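# Loop a round belt over two pulleys using two arms

## Task

Get the round belt seated in the groove of each of the two pulleys, with the belt running open between them and not twisted into a cross.

## Robot and tools

Robot: two arms, left_arm and right_arm, each ending in a parallel gripper. Calibrated bases in the scene frame: left_arm at (-0.023, +0.308, +0.026) m, quat_wxyz (+1.000, 0, 0, -0.003); right_arm at (+0.028, -0.261, +0.002) m, quat_wxyz (+1.000, 0, 0, +0.003). Arm names do not match image left/right.

Frames: the scene frame has its origin at table-top height halfway between the nominal bases, +z up, +x reaching out over the table, left_arm toward +y. Reported hand positions, orientations and Hand targets use the scene frame. Offsets you send are expressed along each arm's own Hand target axes. On a gripper, +z is the direction the fingers point and the fingers separate along y. end_effector_position is the spot between the pads, roughly 1 cm short of the fingertips. Printed poses may be off by a few cm, more when stretched out.

execute_actions(actions, cameras): actions is a list of actions; each action is a table of up to 15 rows, one row per 1/30 s control step, and a short table repeats its final row to fill 15 steps. Every row has 14 numbers in [-1, 1]: dx, dy, dz, rx, ry, rz, opening for left_arm, then the same seven for right_arm, always both arms. The six pose numbers are an offset from that arm's Hand target as it was when the action began (every row measured from that same start, not chained); scale 1.0 = 0.6 m or 180 degrees; rx, ry, rz form a single rotation vector. Repeating an offset in a new action moves further. opening is absolute: +1 fully open (0.094 m), -1 closed. All six zeros re-request the current Hand target; an arm blocked by contact keeps pushing until re-commanded elsewhere. cameras: list of names, ["all"], or []; omitted means all images only for an empty actions list. An empty actions list just reports state and images.

move(target, speed, blend, opening_speed, grip_force, blocking, cameras): target is one 14-number row laid out as above, or a list of up to 15 such rows; every row is an offset from the Hand targets at the start of the move, in each Hand target's axes, never from the previous row. speed: m/s, 0.002 to 2.9, default 0.25, one value or one per row; rotation capped at twice that in rad/s. blend: metres of corner rounding per row, 0 = stop at each. opening_speed: rate on the -1..+1 scale per second, at least 0.2; use it to close gently. grip_force: newtons per pad, 10 to 50, one value or one per arm, persists until changed; lower values close slowly. blocking=false returns after about 0.5 s while motion continues. Paths are straight, do not avoid obstacles or the other arm, and stop after 10 s total. The result adds a move: line with the ending (done, off_target, moving, held, fault) and limits (paced = command clipped, held = steps withheld). Faster moves stray more and strike harder; targets placed beyond a contact push harder. Route around an arm's own base rather than close past it.

wait(seconds 0 to 10, cameras): lets time pass with commands held; an ongoing move keeps running. stop(cameras): brakes a running move, needing some distance. zoom_image(camera, region): region [x0, y0, x1, y1] pixels from top-left, at most 504 by 504, on a camera from the most recent images. finished_scene(scene): scene is 1 or 2; irreversible, the belt must remain in place unaided.

Cameras: cam_high, cam_low, cam_board, cam_idler, cam_left_wrist, cam_right_wrist, each 896x504, with pinhole+radial calibration given; fixed cameras may have shifted a little, wrist camera poses follow joint readings and can lag during motion.

Results: per arm end_effector_position (m), end_effector_quat_wxyz, Hand target (last commanded pose after clipping; next offsets start here), Tool commands, grip_measured (same scale as opening; reads slightly wide when empty, narrower than a squeezed part), grip_effort_nm (gripper motor effort, negative = closing; not pad force), Joint positions (last value = opening in m), joint torques, joint velocities (may say within noise or be omitted), and for action calls some intermediate positions. Grippers often settle short of the Hand target; resend the gap as an offset. Orientation commands are clipped to 40 degrees from the measured one, so check tilt after moves. Small moves may not happen or go sideways.

Joint ranges (rad): waist -2.618 to 3.054, shoulder 0.000 to 3.142, elbow 0.000 to 3.142 (straight at 2.901), wrist pitch -1.571 to 1.571, wrist yaw -1.571 to 1.571, wrist roll -2.094 to 2.094.

Avoid: dropping the belt or releasing it while it moves, letting anything leave the table, fast impacts or hard pushes on fixed parts, the arms touching or one gripper closing on the other's fingers, strain on wrist camera cables, and arm fault stops. Motors warm while holding loads, stretched, or pushing unreachably: MOTOR HOT appears at 75 °C, at 90 °C the arm folds and idles, at 100 °C it goes limp. Time spent thinking also runs the clock.

Each tool is called after "Emit:" as name(argument=value, ...), one argument or row to a line, values as JSON.

## Session

Emit:
execute_actions(
  actions=[],
)

Scene clock: 0.00 s.
left_arm: end_effector_position=(+0.3678, +0.3007, +0.1042) grip_measured=+1.000 grip_effort_nm=n/a end_effector_quat_wxyz=(+0.569, -0.013, +0.822, -0.008) | right_arm: end_effector_position=(+0.4090, -0.2606, +0.0699) grip_measured=+1.000 grip_effort_nm=n/a end_effector_quat_wxyz=(+0.549, +0.016, +0.834, -0.045)
Joint positions: left_arm=[-0.03 1.581 0.342 0.878 -0.035 -0.043 0.094] | right_arm=[0.068 1.56 0.325 0.826 0.16 0.006 0.094]
Joint velocities: within noise
Joint torques (N m): no reading
Heat: left arm: 33 °C; right arm: 32 °C.
Hand target: left_arm +0.3701, +0.3014, +0.1091; +0.575, -0.013, +0.818, -0.005 | right_arm +0.4110, -0.2614, +0.0740; +0.554, +0.019, +0.831, -0.045
Tool commands: left_gripper/opening=+1.0 right_gripper/opening=+1.0

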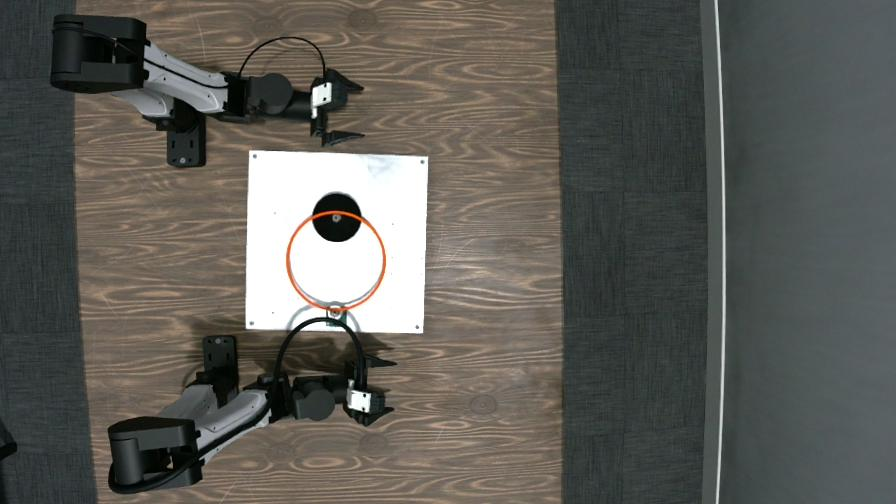

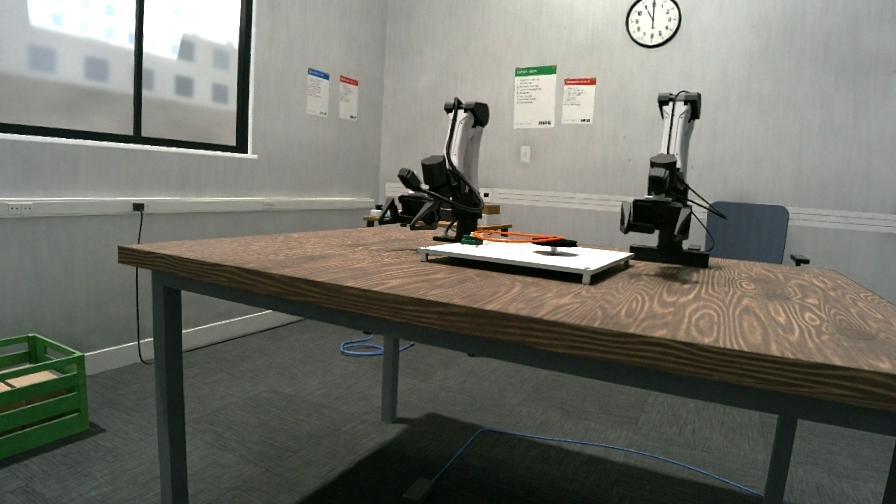

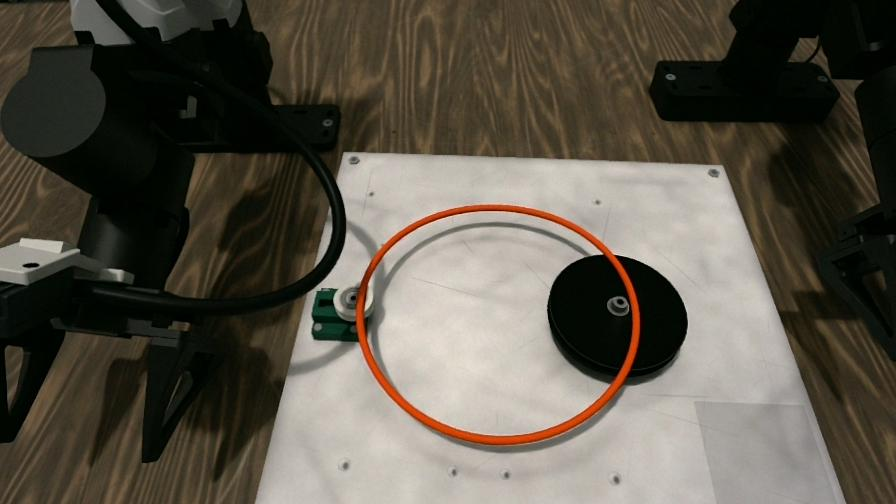

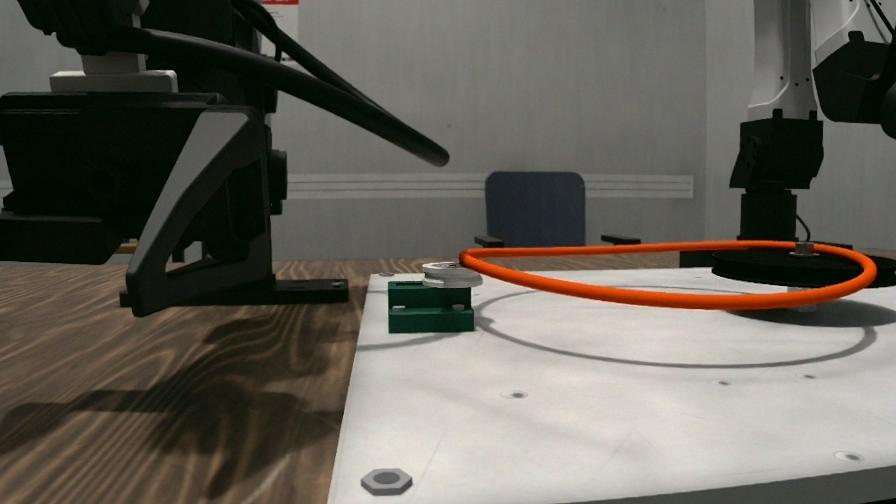

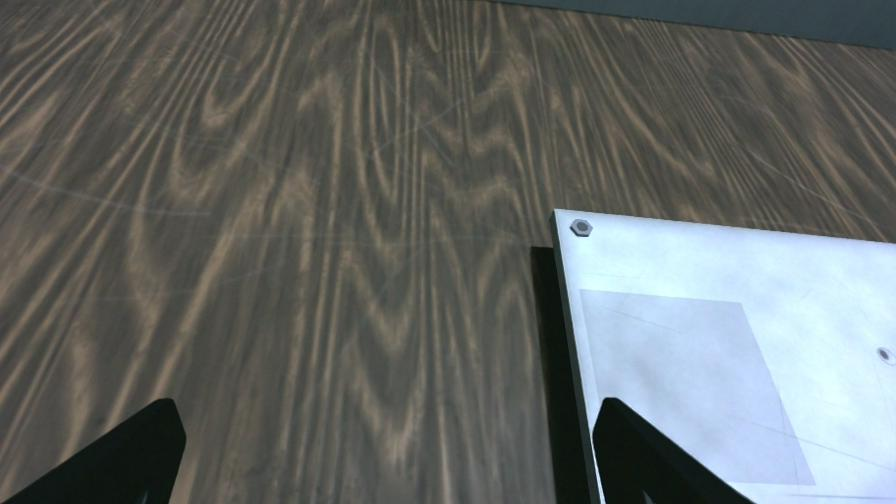

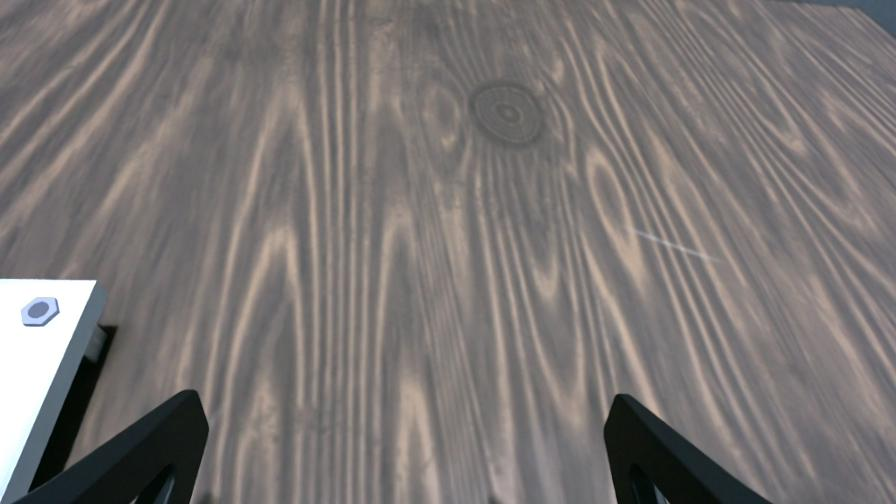

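Emit:
zoom_image(
  camera="cam_idler",
  region=[360, 200, 640, 360],
)

Emit:
zoom_image(
  camera="cam_idler",
  region=[640, 200, 896, 360],
)

Emit:
zoom_image(
  camera="cam_board",
  region=[290, 190, 710, 450],
)

Emit:
zoom_image(
  camera="cam_high",
  region=[230, 140, 450, 350],
)

Emit:
zoom_image(
  camera="cam_low",
  region=[400, 210, 650, 300],
)

Scaled by 1.800 from the camera's 896x504 image, which has a finer 1280x720 frame.

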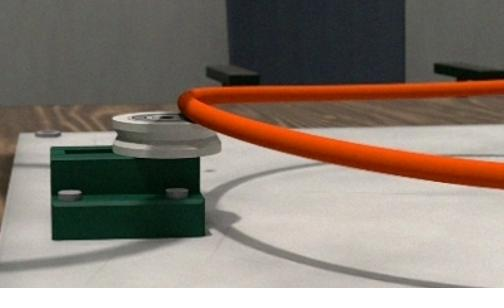

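Scaled by 1.969 from the camera's 896x504 image, which has a finer 1280x720 frame.

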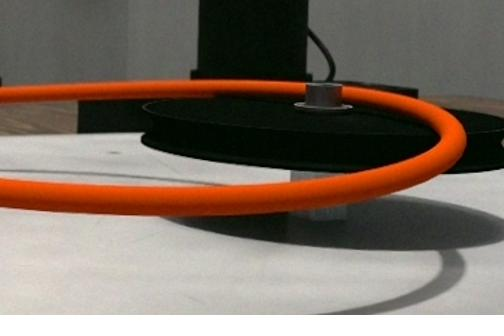

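Scaled by 1.200 from the camera's 896x504 image, which has a finer 1280x720 frame.

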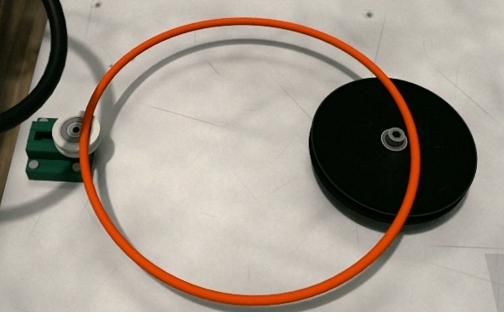

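Scaled by 2.291 from the camera's 896x504 image, which has a finer 1280x720 frame.

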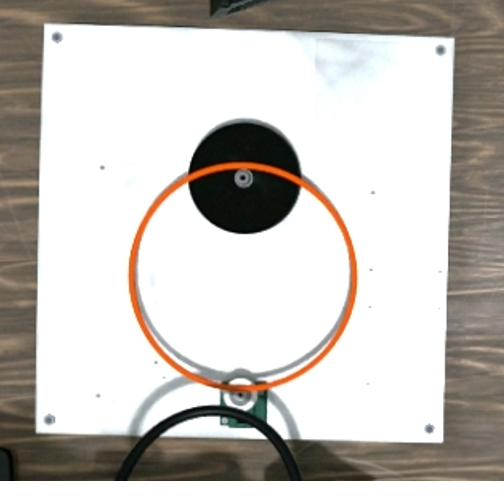

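Scaled by 2.016 from the camera's 896x504 image, which has a finer 1280x720 frame.

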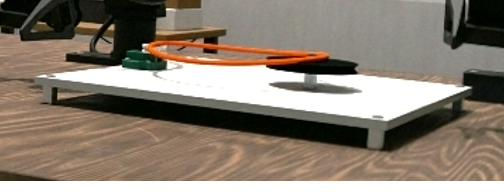

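Emit:
zoom_image(
  camera="cam_idler",
  region=[370, 240, 500, 350],
)

Emit:
zoom_image(
  camera="cam_board",
  region=[290, 260, 410, 360],
)

Emit:
zoom_image(
  camera="cam_board",
  region=[530, 230, 710, 400],
)

Emit:
zoom_image(
  camera="cam_high",
  region=[310, 290, 370, 340],
)

Scaled by 3.877 from the camera's 896x504 image, which has a finer 1280x720 frame.

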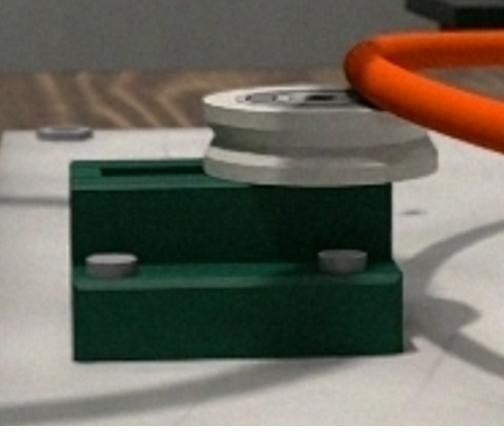

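Scaled by 4.200 from the camera's 896x504 image, which has a finer 1280x720 frame.

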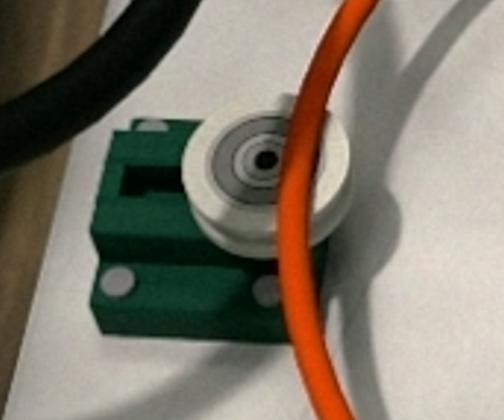

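Scaled by 2.800 from the camera's 896x504 image, which has a finer 1280x720 frame.

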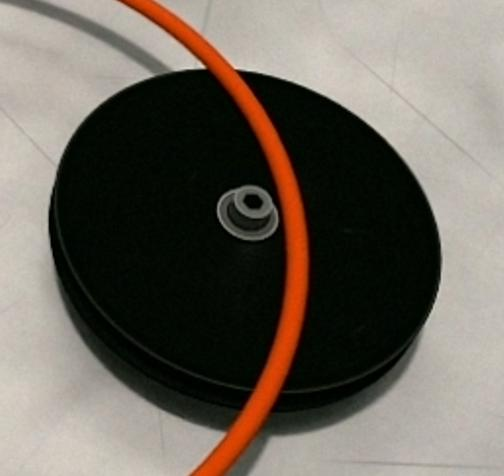

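Scaled by 8.400 from the camera's 896x504 image, which has a finer 1280x720 frame.

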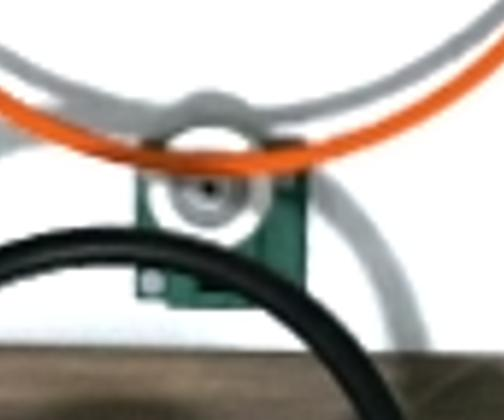

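Emit:
move(
  target=[-0.0548,-0.2530,-0.1302,0,0.222,0,1,-0.0745,0.2078,-0.2102,-0.0356,0.207,-0.003,1],
  cameras=["all"],
)

Scene clock: 151.57 s.
left_arm: end_effector_position=(+0.3102, +0.1511, +0.1679) grip_measured=+1.000 grip_effort_nm=-0.01 end_effector_quat_wxyz=(+0.272, -0.001, +0.962, -0.010) | right_arm: end_effector_position=(+0.3247, -0.1276, +0.1534) grip_measured=+1.000 grip_effort_nm=-0.03 end_effector_quat_wxyz=(+0.271, -0.006, +0.962, +0.003)
Joint positions: left_arm=[-0.56 1.5 1.175 -0.759 -0.267 -0.502 0.094] | right_arm=[0.564 1.334 1.076 -0.832 0.278 0.49 0.094]
Joint torques (N m): left_arm=[-0.57 -5.31 9.92 0.87 0.06 -0.17] | right_arm=[0.98 -4.16 9.98 1.04 0.05 0.23]
Heat: left arm: 37 °C; right arm: 42 °C.
Hand target: left_arm +0.3100, +0.1500, +0.1700; +0.261, -0.010, +0.965, -0.009 | right_arm +0.3225, -0.1242, +0.1565; +0.260, -0.002, +0.966, +0.006
Off the commanded pose: left_arm 0.002 m, 2 deg | right_arm 0.005 m, 1 deg.
move: done
camera_calibration:
cam_left_wrist: T_world_to_cam=[[0.016971, -0.995487, 0.0933732, 0.120662], [-0.999844, -0.0173496, -0.00324362, 0.354012], [0.00484897, -0.0933036, -0.995626, 0.277127], [0, 0, 0, 1]] pos_world=[0.350565, 0.152116, 0.265796]
cam_right_wrist: T_world_to_cam=[[0.0266537, -0.99765, 0.0631228, -0.154421], [-0.999352, -0.0250658, 0.0258146, 0.352721], [-0.0241717, -0.0637699, -0.997672, 0.258015], [0, 0, 0, 1]] pos_world=[0.362845, -0.128763, 0.258056]

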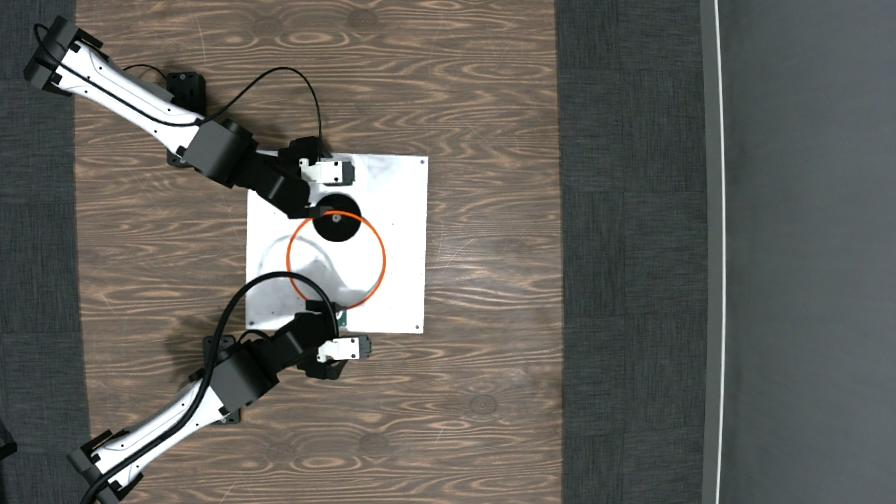

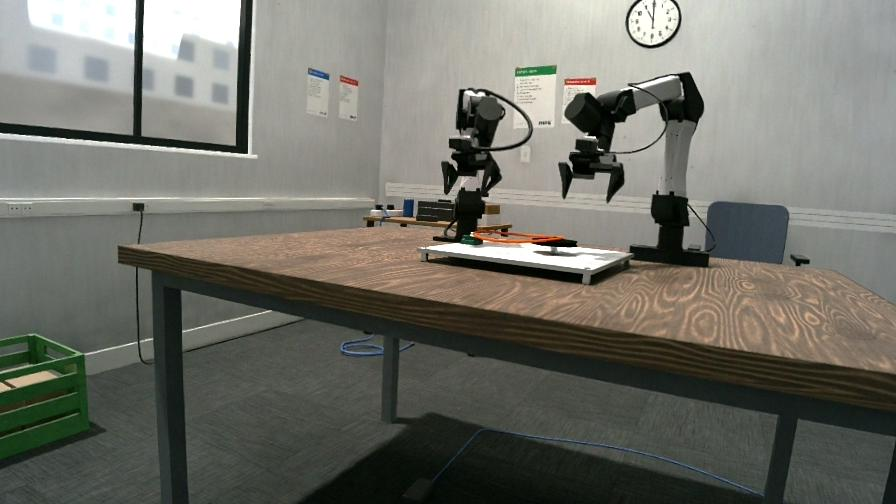

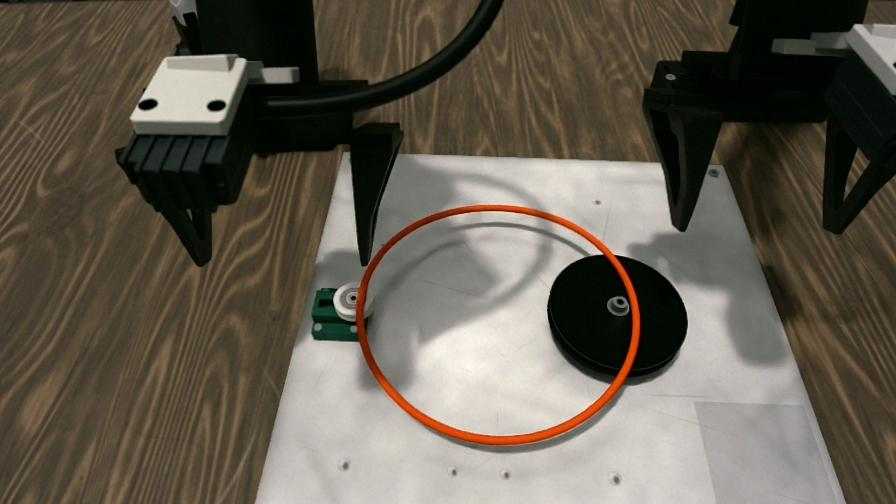

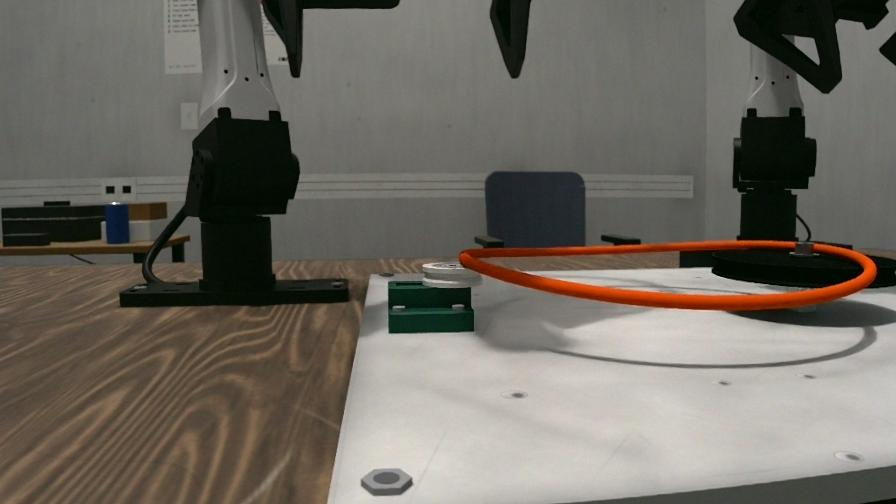

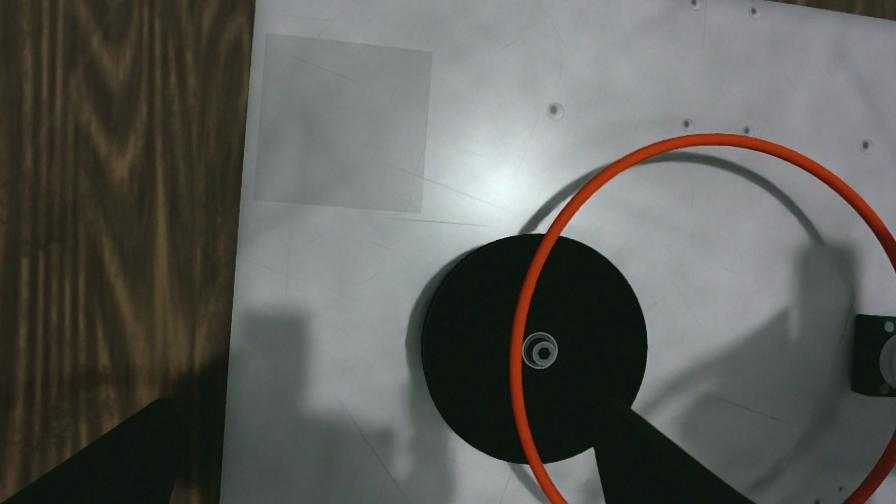

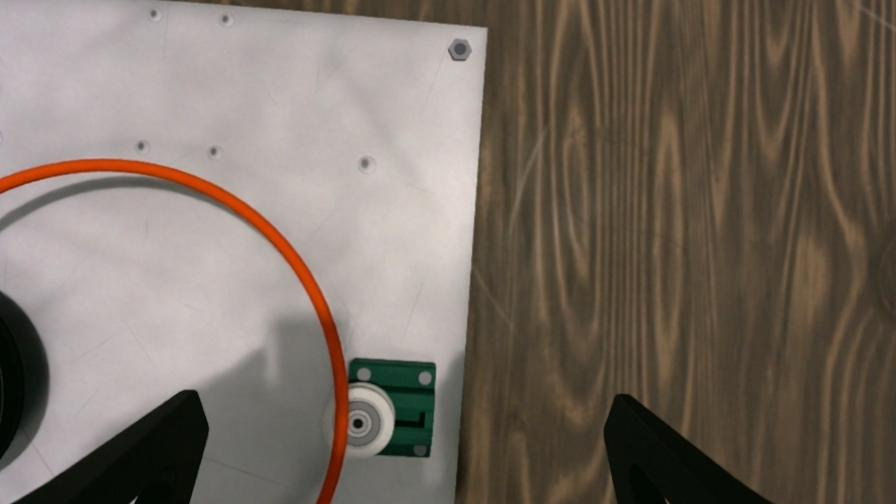

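Emit:
move(
  target=[0,0,0,0,0,0,1,0.0510,0.0477,0.08,-0.0474,0.001,-0.0818,-0.3],
  cameras=["cam_board","cam_idler","cam_right_wrist"],
)

Scene clock: 212.50 s.
left_arm: end_effector_position=(+0.3102, +0.1511, +0.1679) grip_measured=+1.000 grip_effort_nm=-0.01 end_effector_quat_wxyz=(+0.272, -0.001, +0.962, -0.010) | right_arm: end_effector_position=(+0.3165, -0.1038, +0.1050) grip_measured=-0.297 grip_effort_nm=-0.18 end_effector_quat_wxyz=(+0.251, -0.136, +0.958, +0.030)
Joint positions: left_arm=[-0.56 1.5 1.175 -0.759 -0.267 -0.502 0.094] | right_arm=[0.574 1.362 0.917 -0.638 0.154 0.26 0.033]
Joint torques (N m): left_arm=[-0.25 -5.34 9.96 0.8 0.03 -0.12] | right_arm=[0.87 -4.34 5.63 2.05 -0.15 -0.08]
Heat: left arm: 45 °C; right arm: 37 °C.
Hand target: left_arm +0.3100, +0.1500, +0.1700; +0.261, -0.010, +0.965, -0.009 | right_arm +0.3199, -0.0950, +0.1001; +0.256, -0.144, +0.955, +0.045
Off the commanded pose: left_arm 0.002 m, 2 deg | right_arm 0.011 m, 2 deg.
move: off_target (right_arm)
camera_calibration:
cam_right_wrist: T_world_to_cam=[[0.291316, -0.953652, 0.0753774, -0.207793], [-0.955755, -0.286783, 0.0654859, 0.301288], [-0.0408339, -0.0911194, -0.995002, 0.213278], [0, 0, 0, 1]] pos_world=[0.3572, -0.0923244, 0.208145]
Images, in order (width x height): cam_board 896x504, cam_idler 896x504, cam_right_wrist 896x504.

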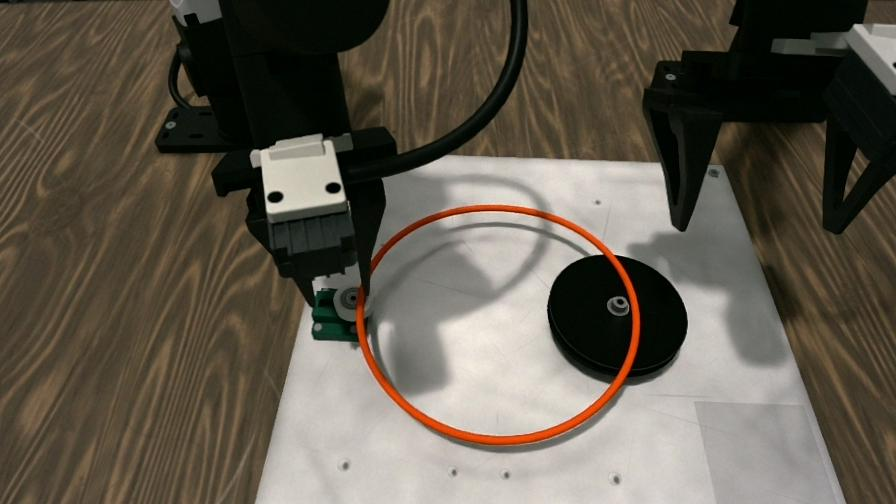

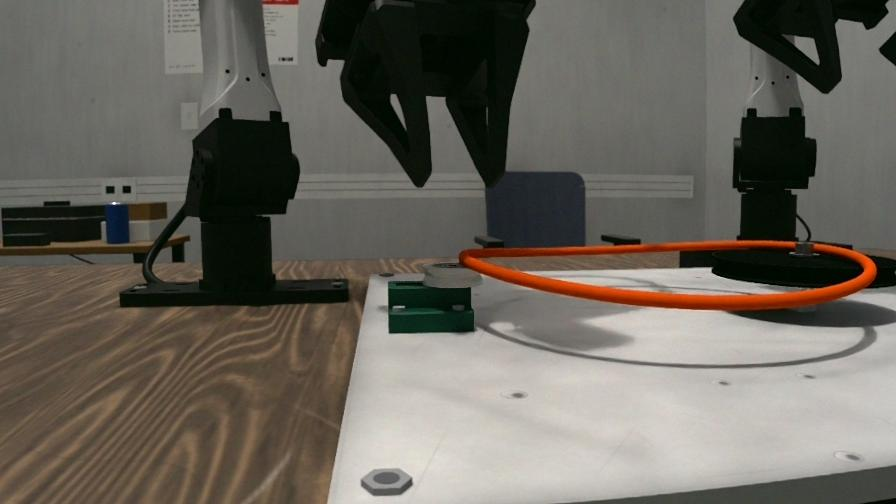

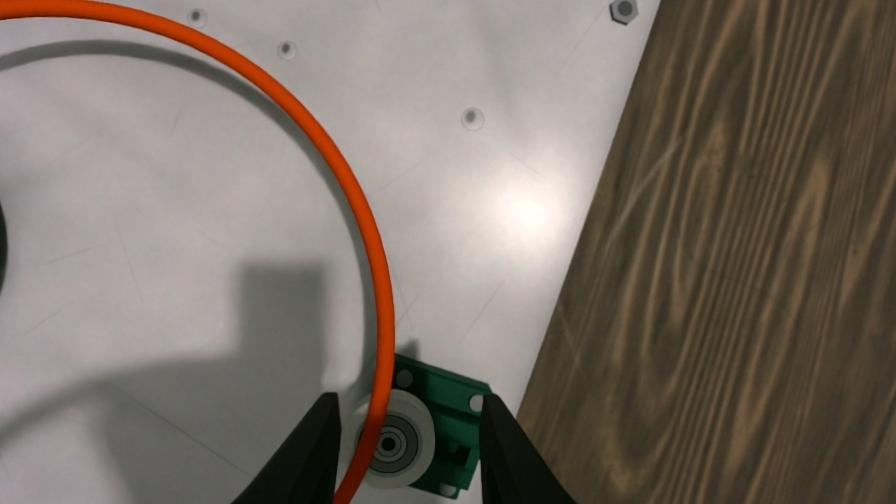

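Emit:
move(
  target=[0,0,0,0,0,0,1,0.0177,0.0077,0.0343,0,0,0,-0.3],
  speed=0.1,
  cameras=["cam_board","cam_idler","cam_right_wrist"],
)

Scene clock: 243.23 s.
left_arm: end_effector_position=(+0.3102, +0.1511, +0.1679) grip_measured=+1.000 grip_effort_nm=-0.01 end_effector_quat_wxyz=(+0.272, -0.001, +0.962, -0.010) | right_arm: end_effector_position=(+0.3165, -0.0983, +0.0812) grip_measured=-0.297 grip_effort_nm=-0.18 end_effector_quat_wxyz=(+0.249, -0.143, +0.958, +0.031)
Joint positions: left_arm=[-0.56 1.5 1.175 -0.759 -0.267 -0.502 0.094] | right_arm=[0.588 1.401 0.853 -0.538 0.154 0.26 0.033]
Joint torques (N m): left_arm=[-0.32 -5.27 9.8 0.79 -0.03 -0.13] | right_arm=[1.11 -4.67 5.52 2.04 -0.06 0.08]
Heat: left arm: 47 °C; right arm: 40 °C.
Hand target: left_arm +0.3100, +0.1500, +0.1700; +0.261, -0.010, +0.965, -0.009 | right_arm +0.3195, -0.0901, +0.0768; +0.256, -0.144, +0.955, +0.045
Off the commanded pose: left_arm 0.002 m, 2 deg | right_arm 0.010 m, 2 deg.
move: done
camera_calibration:
cam_right_wrist: T_world_to_cam=[[0.304587, -0.949408, 0.0765002, -0.204736], [-0.951516, -0.299674, 0.06937, 0.301511], [-0.0429353, -0.0939203, -0.994653, 0.190425], [0, 0, 0, 1]] pos_world=[0.357429, -0.0861384, 0.184154]
Images, in order (width x height): cam_board 896x504, cam_idler 896x504, cam_right_wrist 896x504.

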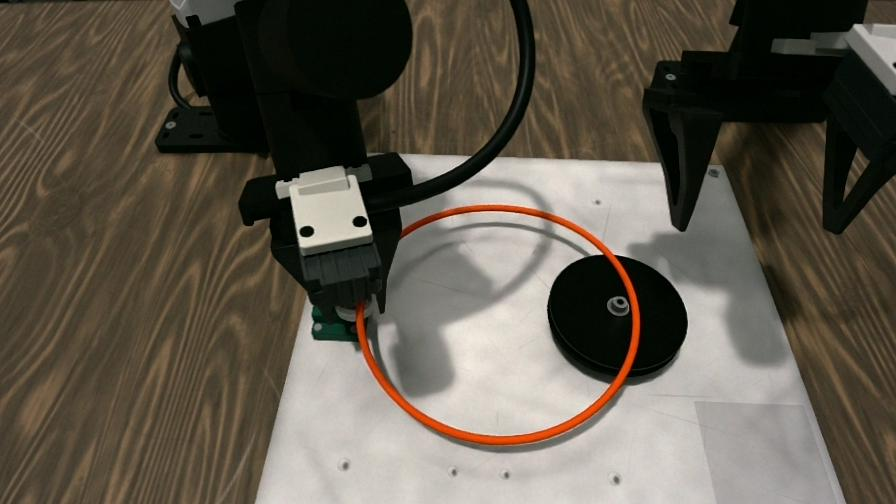

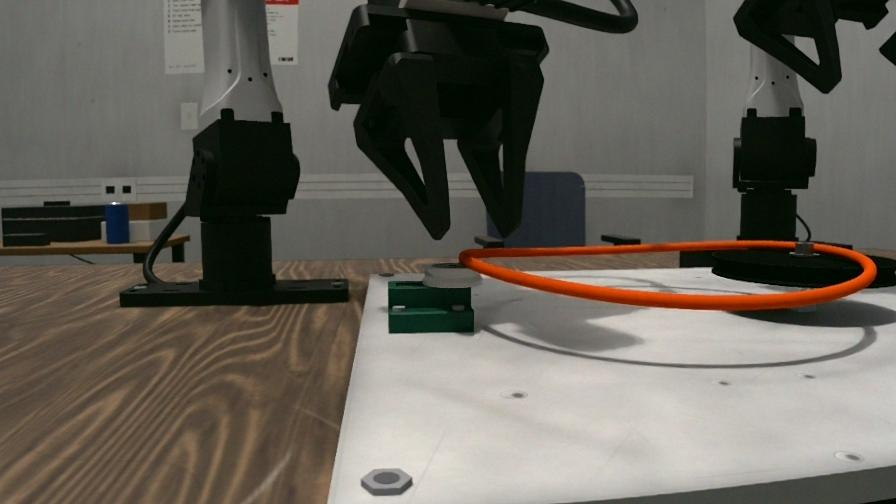

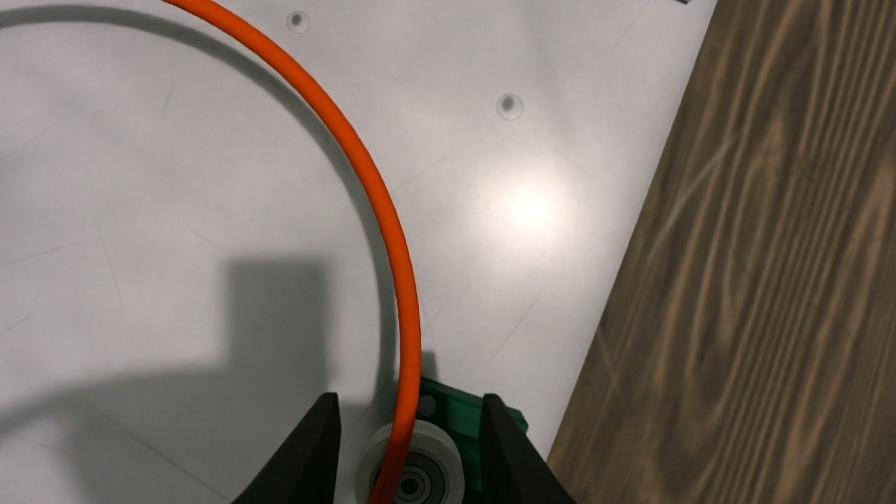

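Emit:
move(
  target=[0,0,0,0,0,0,1,0.0115,-0.0003,0.0198,0.0139,-0.0003,0.024,-0.3],
  speed=0.06,
  cameras=["cam_board","cam_idler","cam_right_wrist"],
)

Scene clock: 264.93 s.
left_arm: end_effector_position=(+0.3102, +0.1511, +0.1679) grip_measured=+1.000 grip_effort_nm=-0.01 end_effector_quat_wxyz=(+0.272, -0.001, +0.962, -0.010) | right_arm: end_effector_position=(+0.3134, -0.0911, +0.0667) grip_measured=-0.297 grip_effort_nm=-0.18 end_effector_quat_wxyz=(+0.242, -0.113, +0.963, +0.039)
Joint positions: left_arm=[-0.56 1.5 1.175 -0.759 -0.267 -0.502 0.094] | right_arm=[0.615 1.436 0.827 -0.492 0.161 0.349 0.033]
Joint torques (N m): left_arm=[-0.32 -5.35 9.96 0.81 0.01 -0.09] | right_arm=[1.14 -4.83 5.35 2.01 0.43 0.23]
Heat: left arm: 48 °C; right arm: 40 °C.
Hand target: left_arm +0.3100, +0.1500, +0.1700; +0.261, -0.010, +0.965, -0.009 | right_arm +0.3195, -0.0901, +0.0631; +0.258, -0.103, +0.960, +0.033
Off the commanded pose: left_arm 0.002 m, 2 deg | right_arm 0.007 m, 2 deg.
move: done
camera_calibration:
cam_right_wrist: T_world_to_cam=[[0.254002, -0.966156, 0.0450138, -0.179374], [-0.964893, -0.249905, 0.0808027, 0.309612], [-0.0668188, -0.0639575, -0.995713, 0.186811], [0, 0, 0, 1]] pos_world=[0.356786, -0.0839815, 0.169067]
Images, in order (width x height): cam_board 896x504, cam_idler 896x504, cam_right_wrist 896x504.

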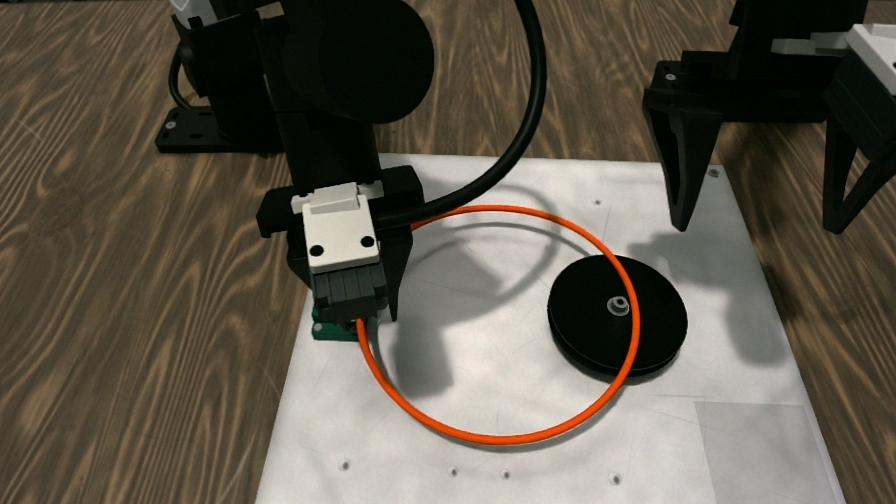

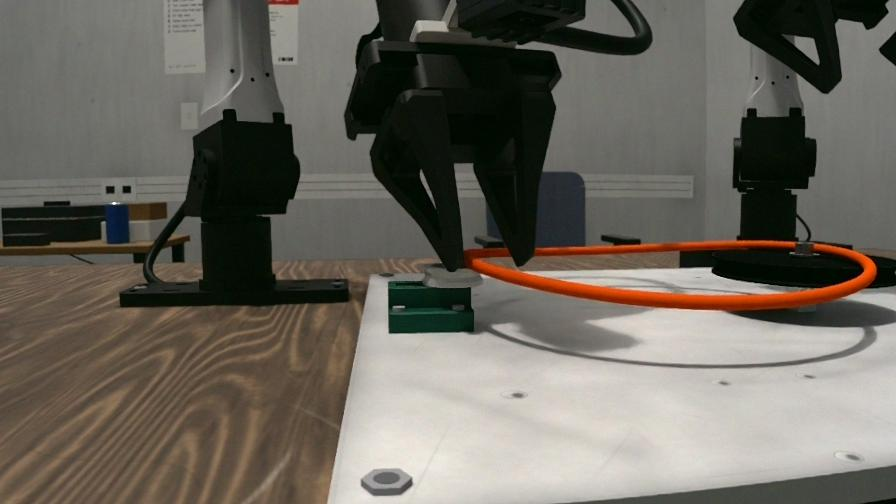

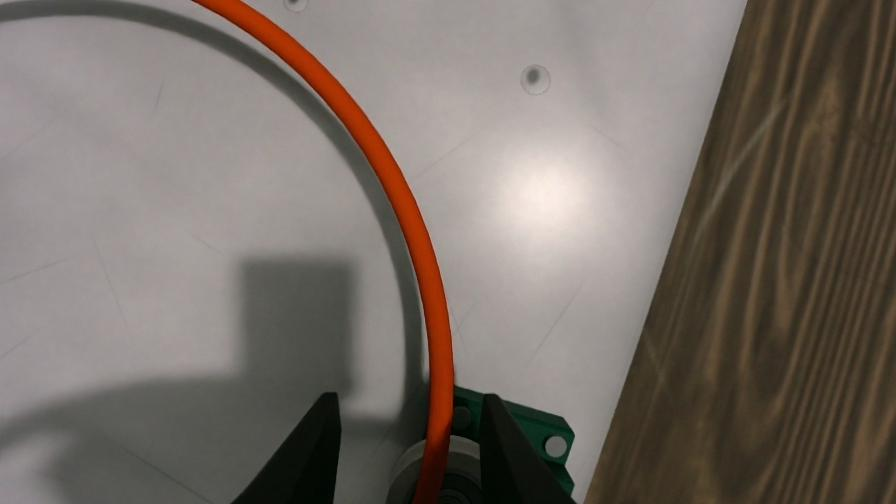

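Emit:
move(
  target=[
    [0,0,0,0,0,0,1,-0.001,-0.018,0.0005,0,0,0,-0.3],
    [0,0,0,0,0,0,1,-0.001,-0.018,0.0005,0,0,0,-1],
  ],
  speed=0.06,
  opening_speed=0.6,
  cameras=["cam_board","cam_idler","cam_right_wrist"],
)

Scene clock: 285.50 s.
left_arm: end_effector_position=(+0.3102, +0.1511, +0.1679) grip_measured=+1.000 grip_effort_nm=-0.01 end_effector_quat_wxyz=(+0.272, -0.001, +0.962, -0.010) | right_arm: end_effector_position=(+0.3153, -0.0997, +0.0628) grip_measured=-0.913 grip_effort_nm=-1.06 end_effector_quat_wxyz=(+0.240, -0.102, +0.965, +0.034)
Joint positions: left_arm=[-0.56 1.5 1.175 -0.759 -0.267 -0.502 0.094] | right_arm=[0.59 1.436 0.813 -0.484 0.161 0.347 0.004]
Joint torques (N m): left_arm=[-0.35 -5.46 9.81 0.78 -0.02 -0.18] | right_arm=[-0.03 -6.26 5.3 1.97 0.25 -0.1]
Heat: left arm: 49 °C; right arm: 40 °C.
Hand target: left_arm +0.3100, +0.1500, +0.1700; +0.261, -0.010, +0.965, -0.009 | right_arm +0.3225, -0.1004, +0.0630; +0.258, -0.103, +0.960, +0.033
Off the commanded pose: left_arm 0.002 m, 2 deg | right_arm 0.007 m, 2 deg.
move: done
camera_calibration:
cam_right_wrist: T_world_to_cam=[[0.231469, -0.971664, 0.0478642, -0.181563], [-0.970092, -0.226838, 0.0864016, 0.313266], [-0.0730959, -0.0664319, -0.99511, 0.184256], [0, 0, 0, 1]] pos_world=[0.359391, -0.0931171, 0.164979]
Images, in order (width x height): cam_board 896x504, cam_idler 896x504, cam_right_wrist 896x504.

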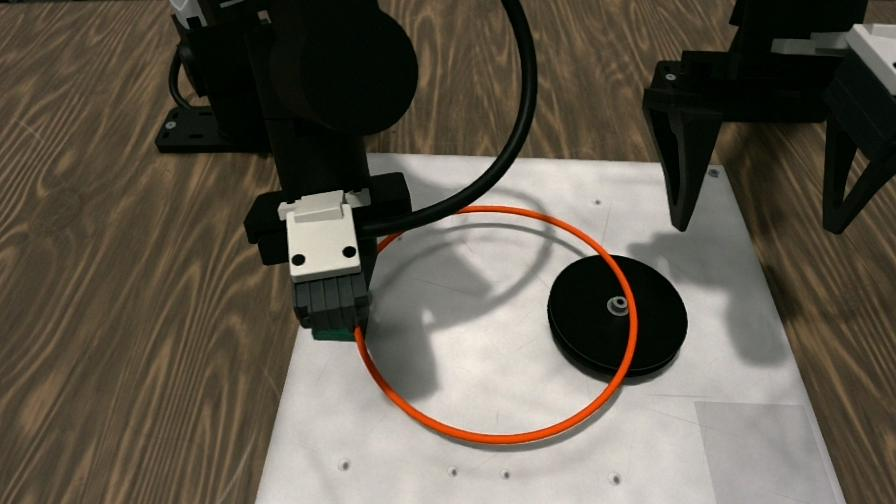

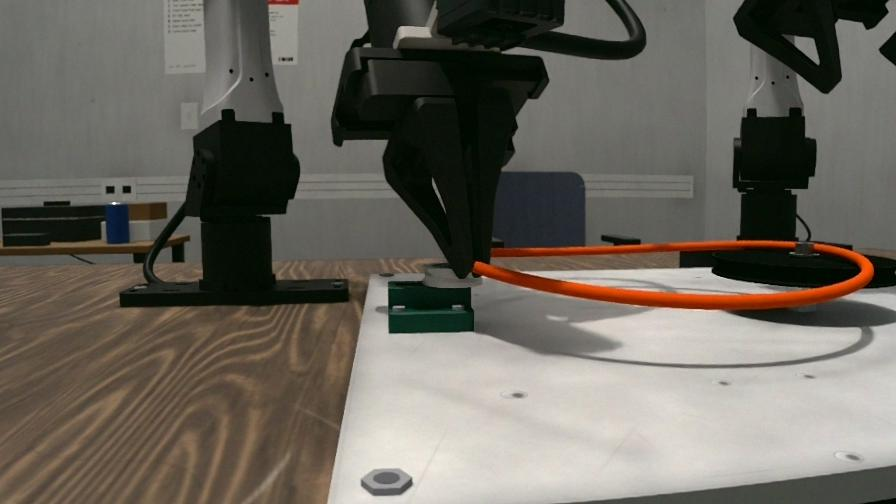

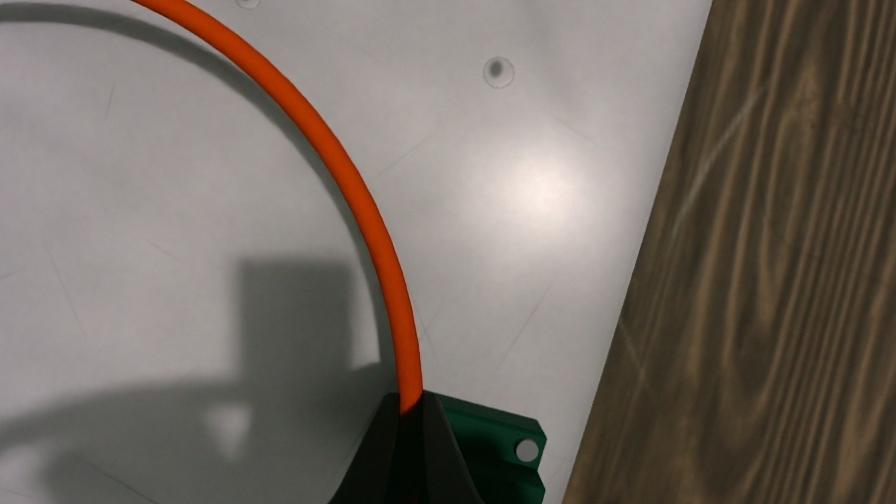

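Emit:
move(
  target=[0,0,0,0,0,0,1,0.0118,-0.006,-0.0688,0.0363,-0.0007,0.0624,-1],
  speed=0.08,
  cameras=["all"],
)

Scene clock: 302.73 s.
left_arm: end_effector_position=(+0.3102, +0.1511, +0.1679) grip_measured=+1.000 grip_effort_nm=-0.01 end_effector_quat_wxyz=(+0.272, -0.001, +0.962, -0.010) | right_arm: end_effector_position=(+0.2943, -0.1078, +0.0805) grip_measured=-0.913 grip_effort_nm=-1.06 end_effector_quat_wxyz=(+0.245, -0.004, +0.970, +0.011)
Joint positions: left_arm=[-0.56 1.5 1.175 -0.759 -0.267 -0.502 0.094] | right_arm=[0.675 1.363 0.833 -0.63 0.284 0.612 0.004]
Joint torques (N m): left_arm=[-0.57 -5.27 9.77 0.8 0.02 -0.17] | right_arm=[1.16 -7.6 9.48 0.92 0.57 0.24]
Heat: left arm: 49 °C; right arm: 40 °C.
Hand target: left_arm +0.3100, +0.1500, +0.1700; +0.261, -0.010, +0.965, -0.009 | right_arm +0.2971, -0.1101, +0.0952; +0.260, +0.007, +0.966, +0.004
Off the commanded pose: left_arm 0.002 m, 2 deg | right_arm 0.015 m, 2 deg.
move: off_target (right_arm)
camera_calibration:
cam_left_wrist: T_world_to_cam=[[0.016971, -0.995487, 0.0933732, 0.120662], [-0.999844, -0.0173496, -0.00324362, 0.354012], [0.00484897, -0.0933036, -0.995626, 0.277127], [0, 0, 0, 1]] pos_world=[0.350565, 0.152116, 0.265796]
cam_right_wrist: T_world_to_cam=[[0.0320101, -0.998449, 0.0455615, -0.129539], [-0.996354, -0.02827, 0.080492, 0.319156], [-0.0790791, -0.047972, -0.995713, 0.203526], [0, 0, 0, 1]] pos_world=[0.338233, -0.110552, 0.182866]

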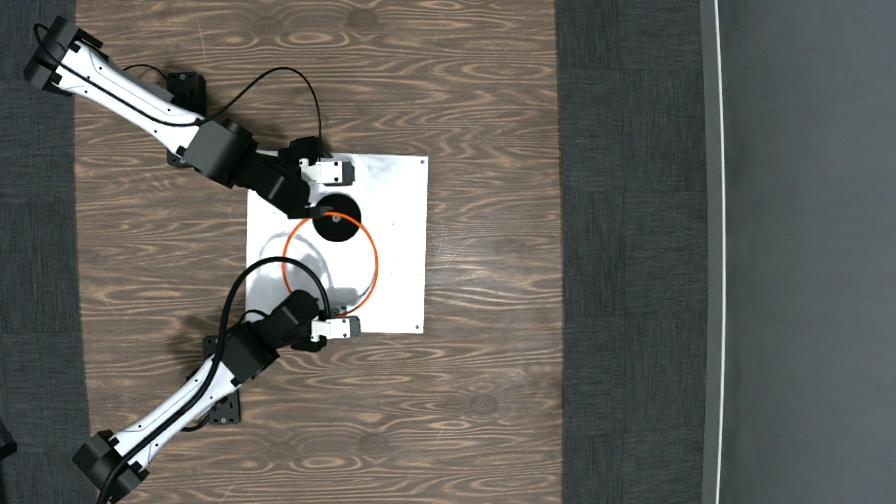

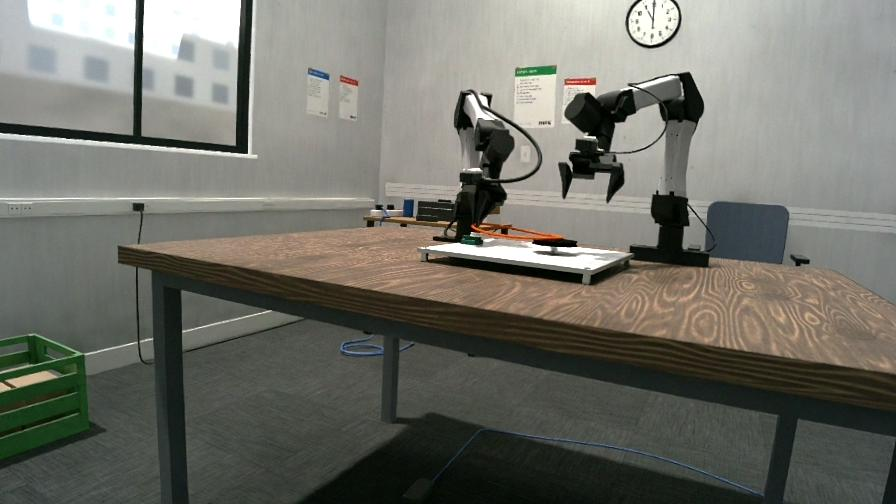

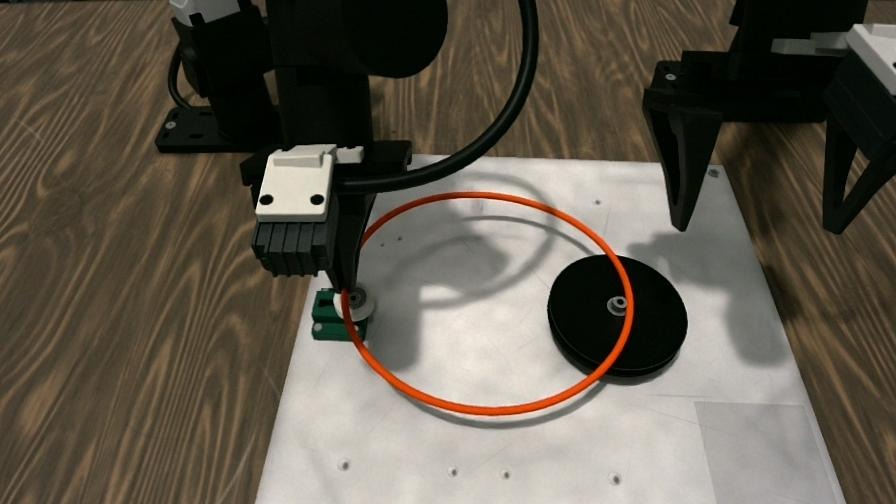

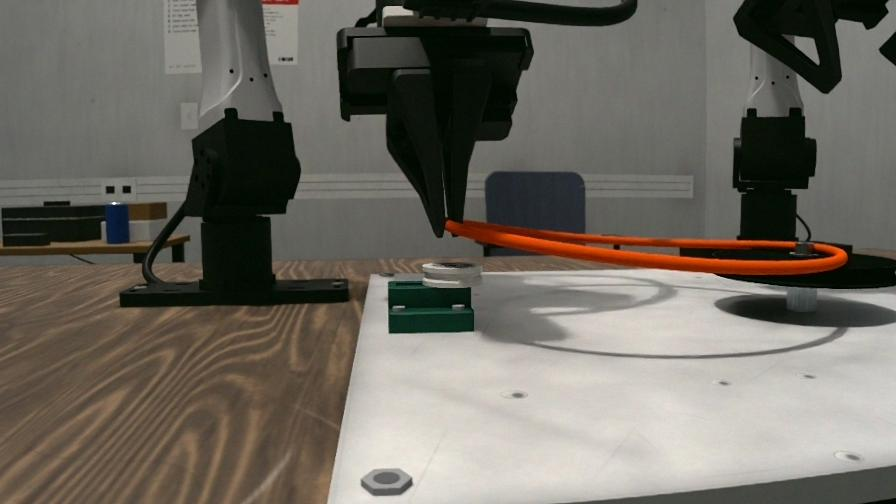

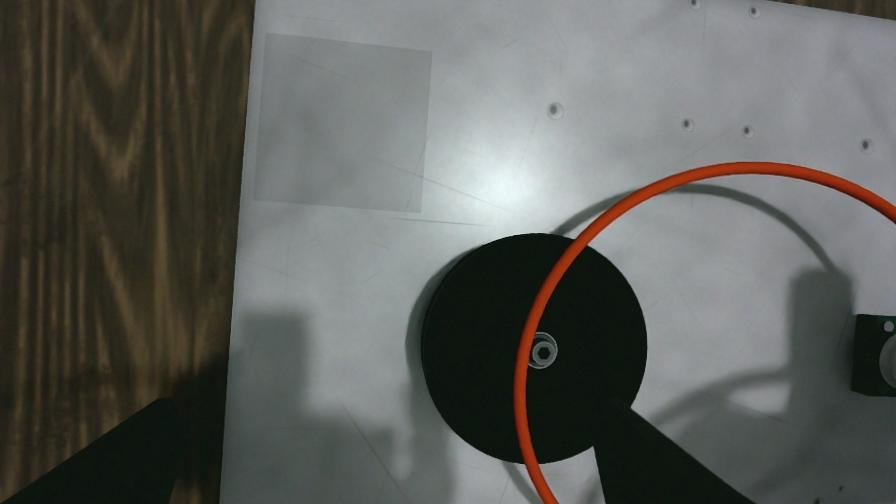

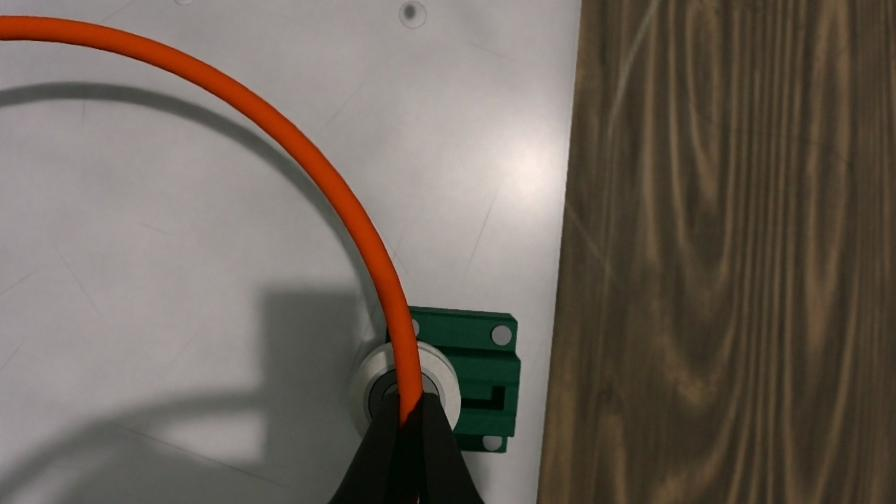

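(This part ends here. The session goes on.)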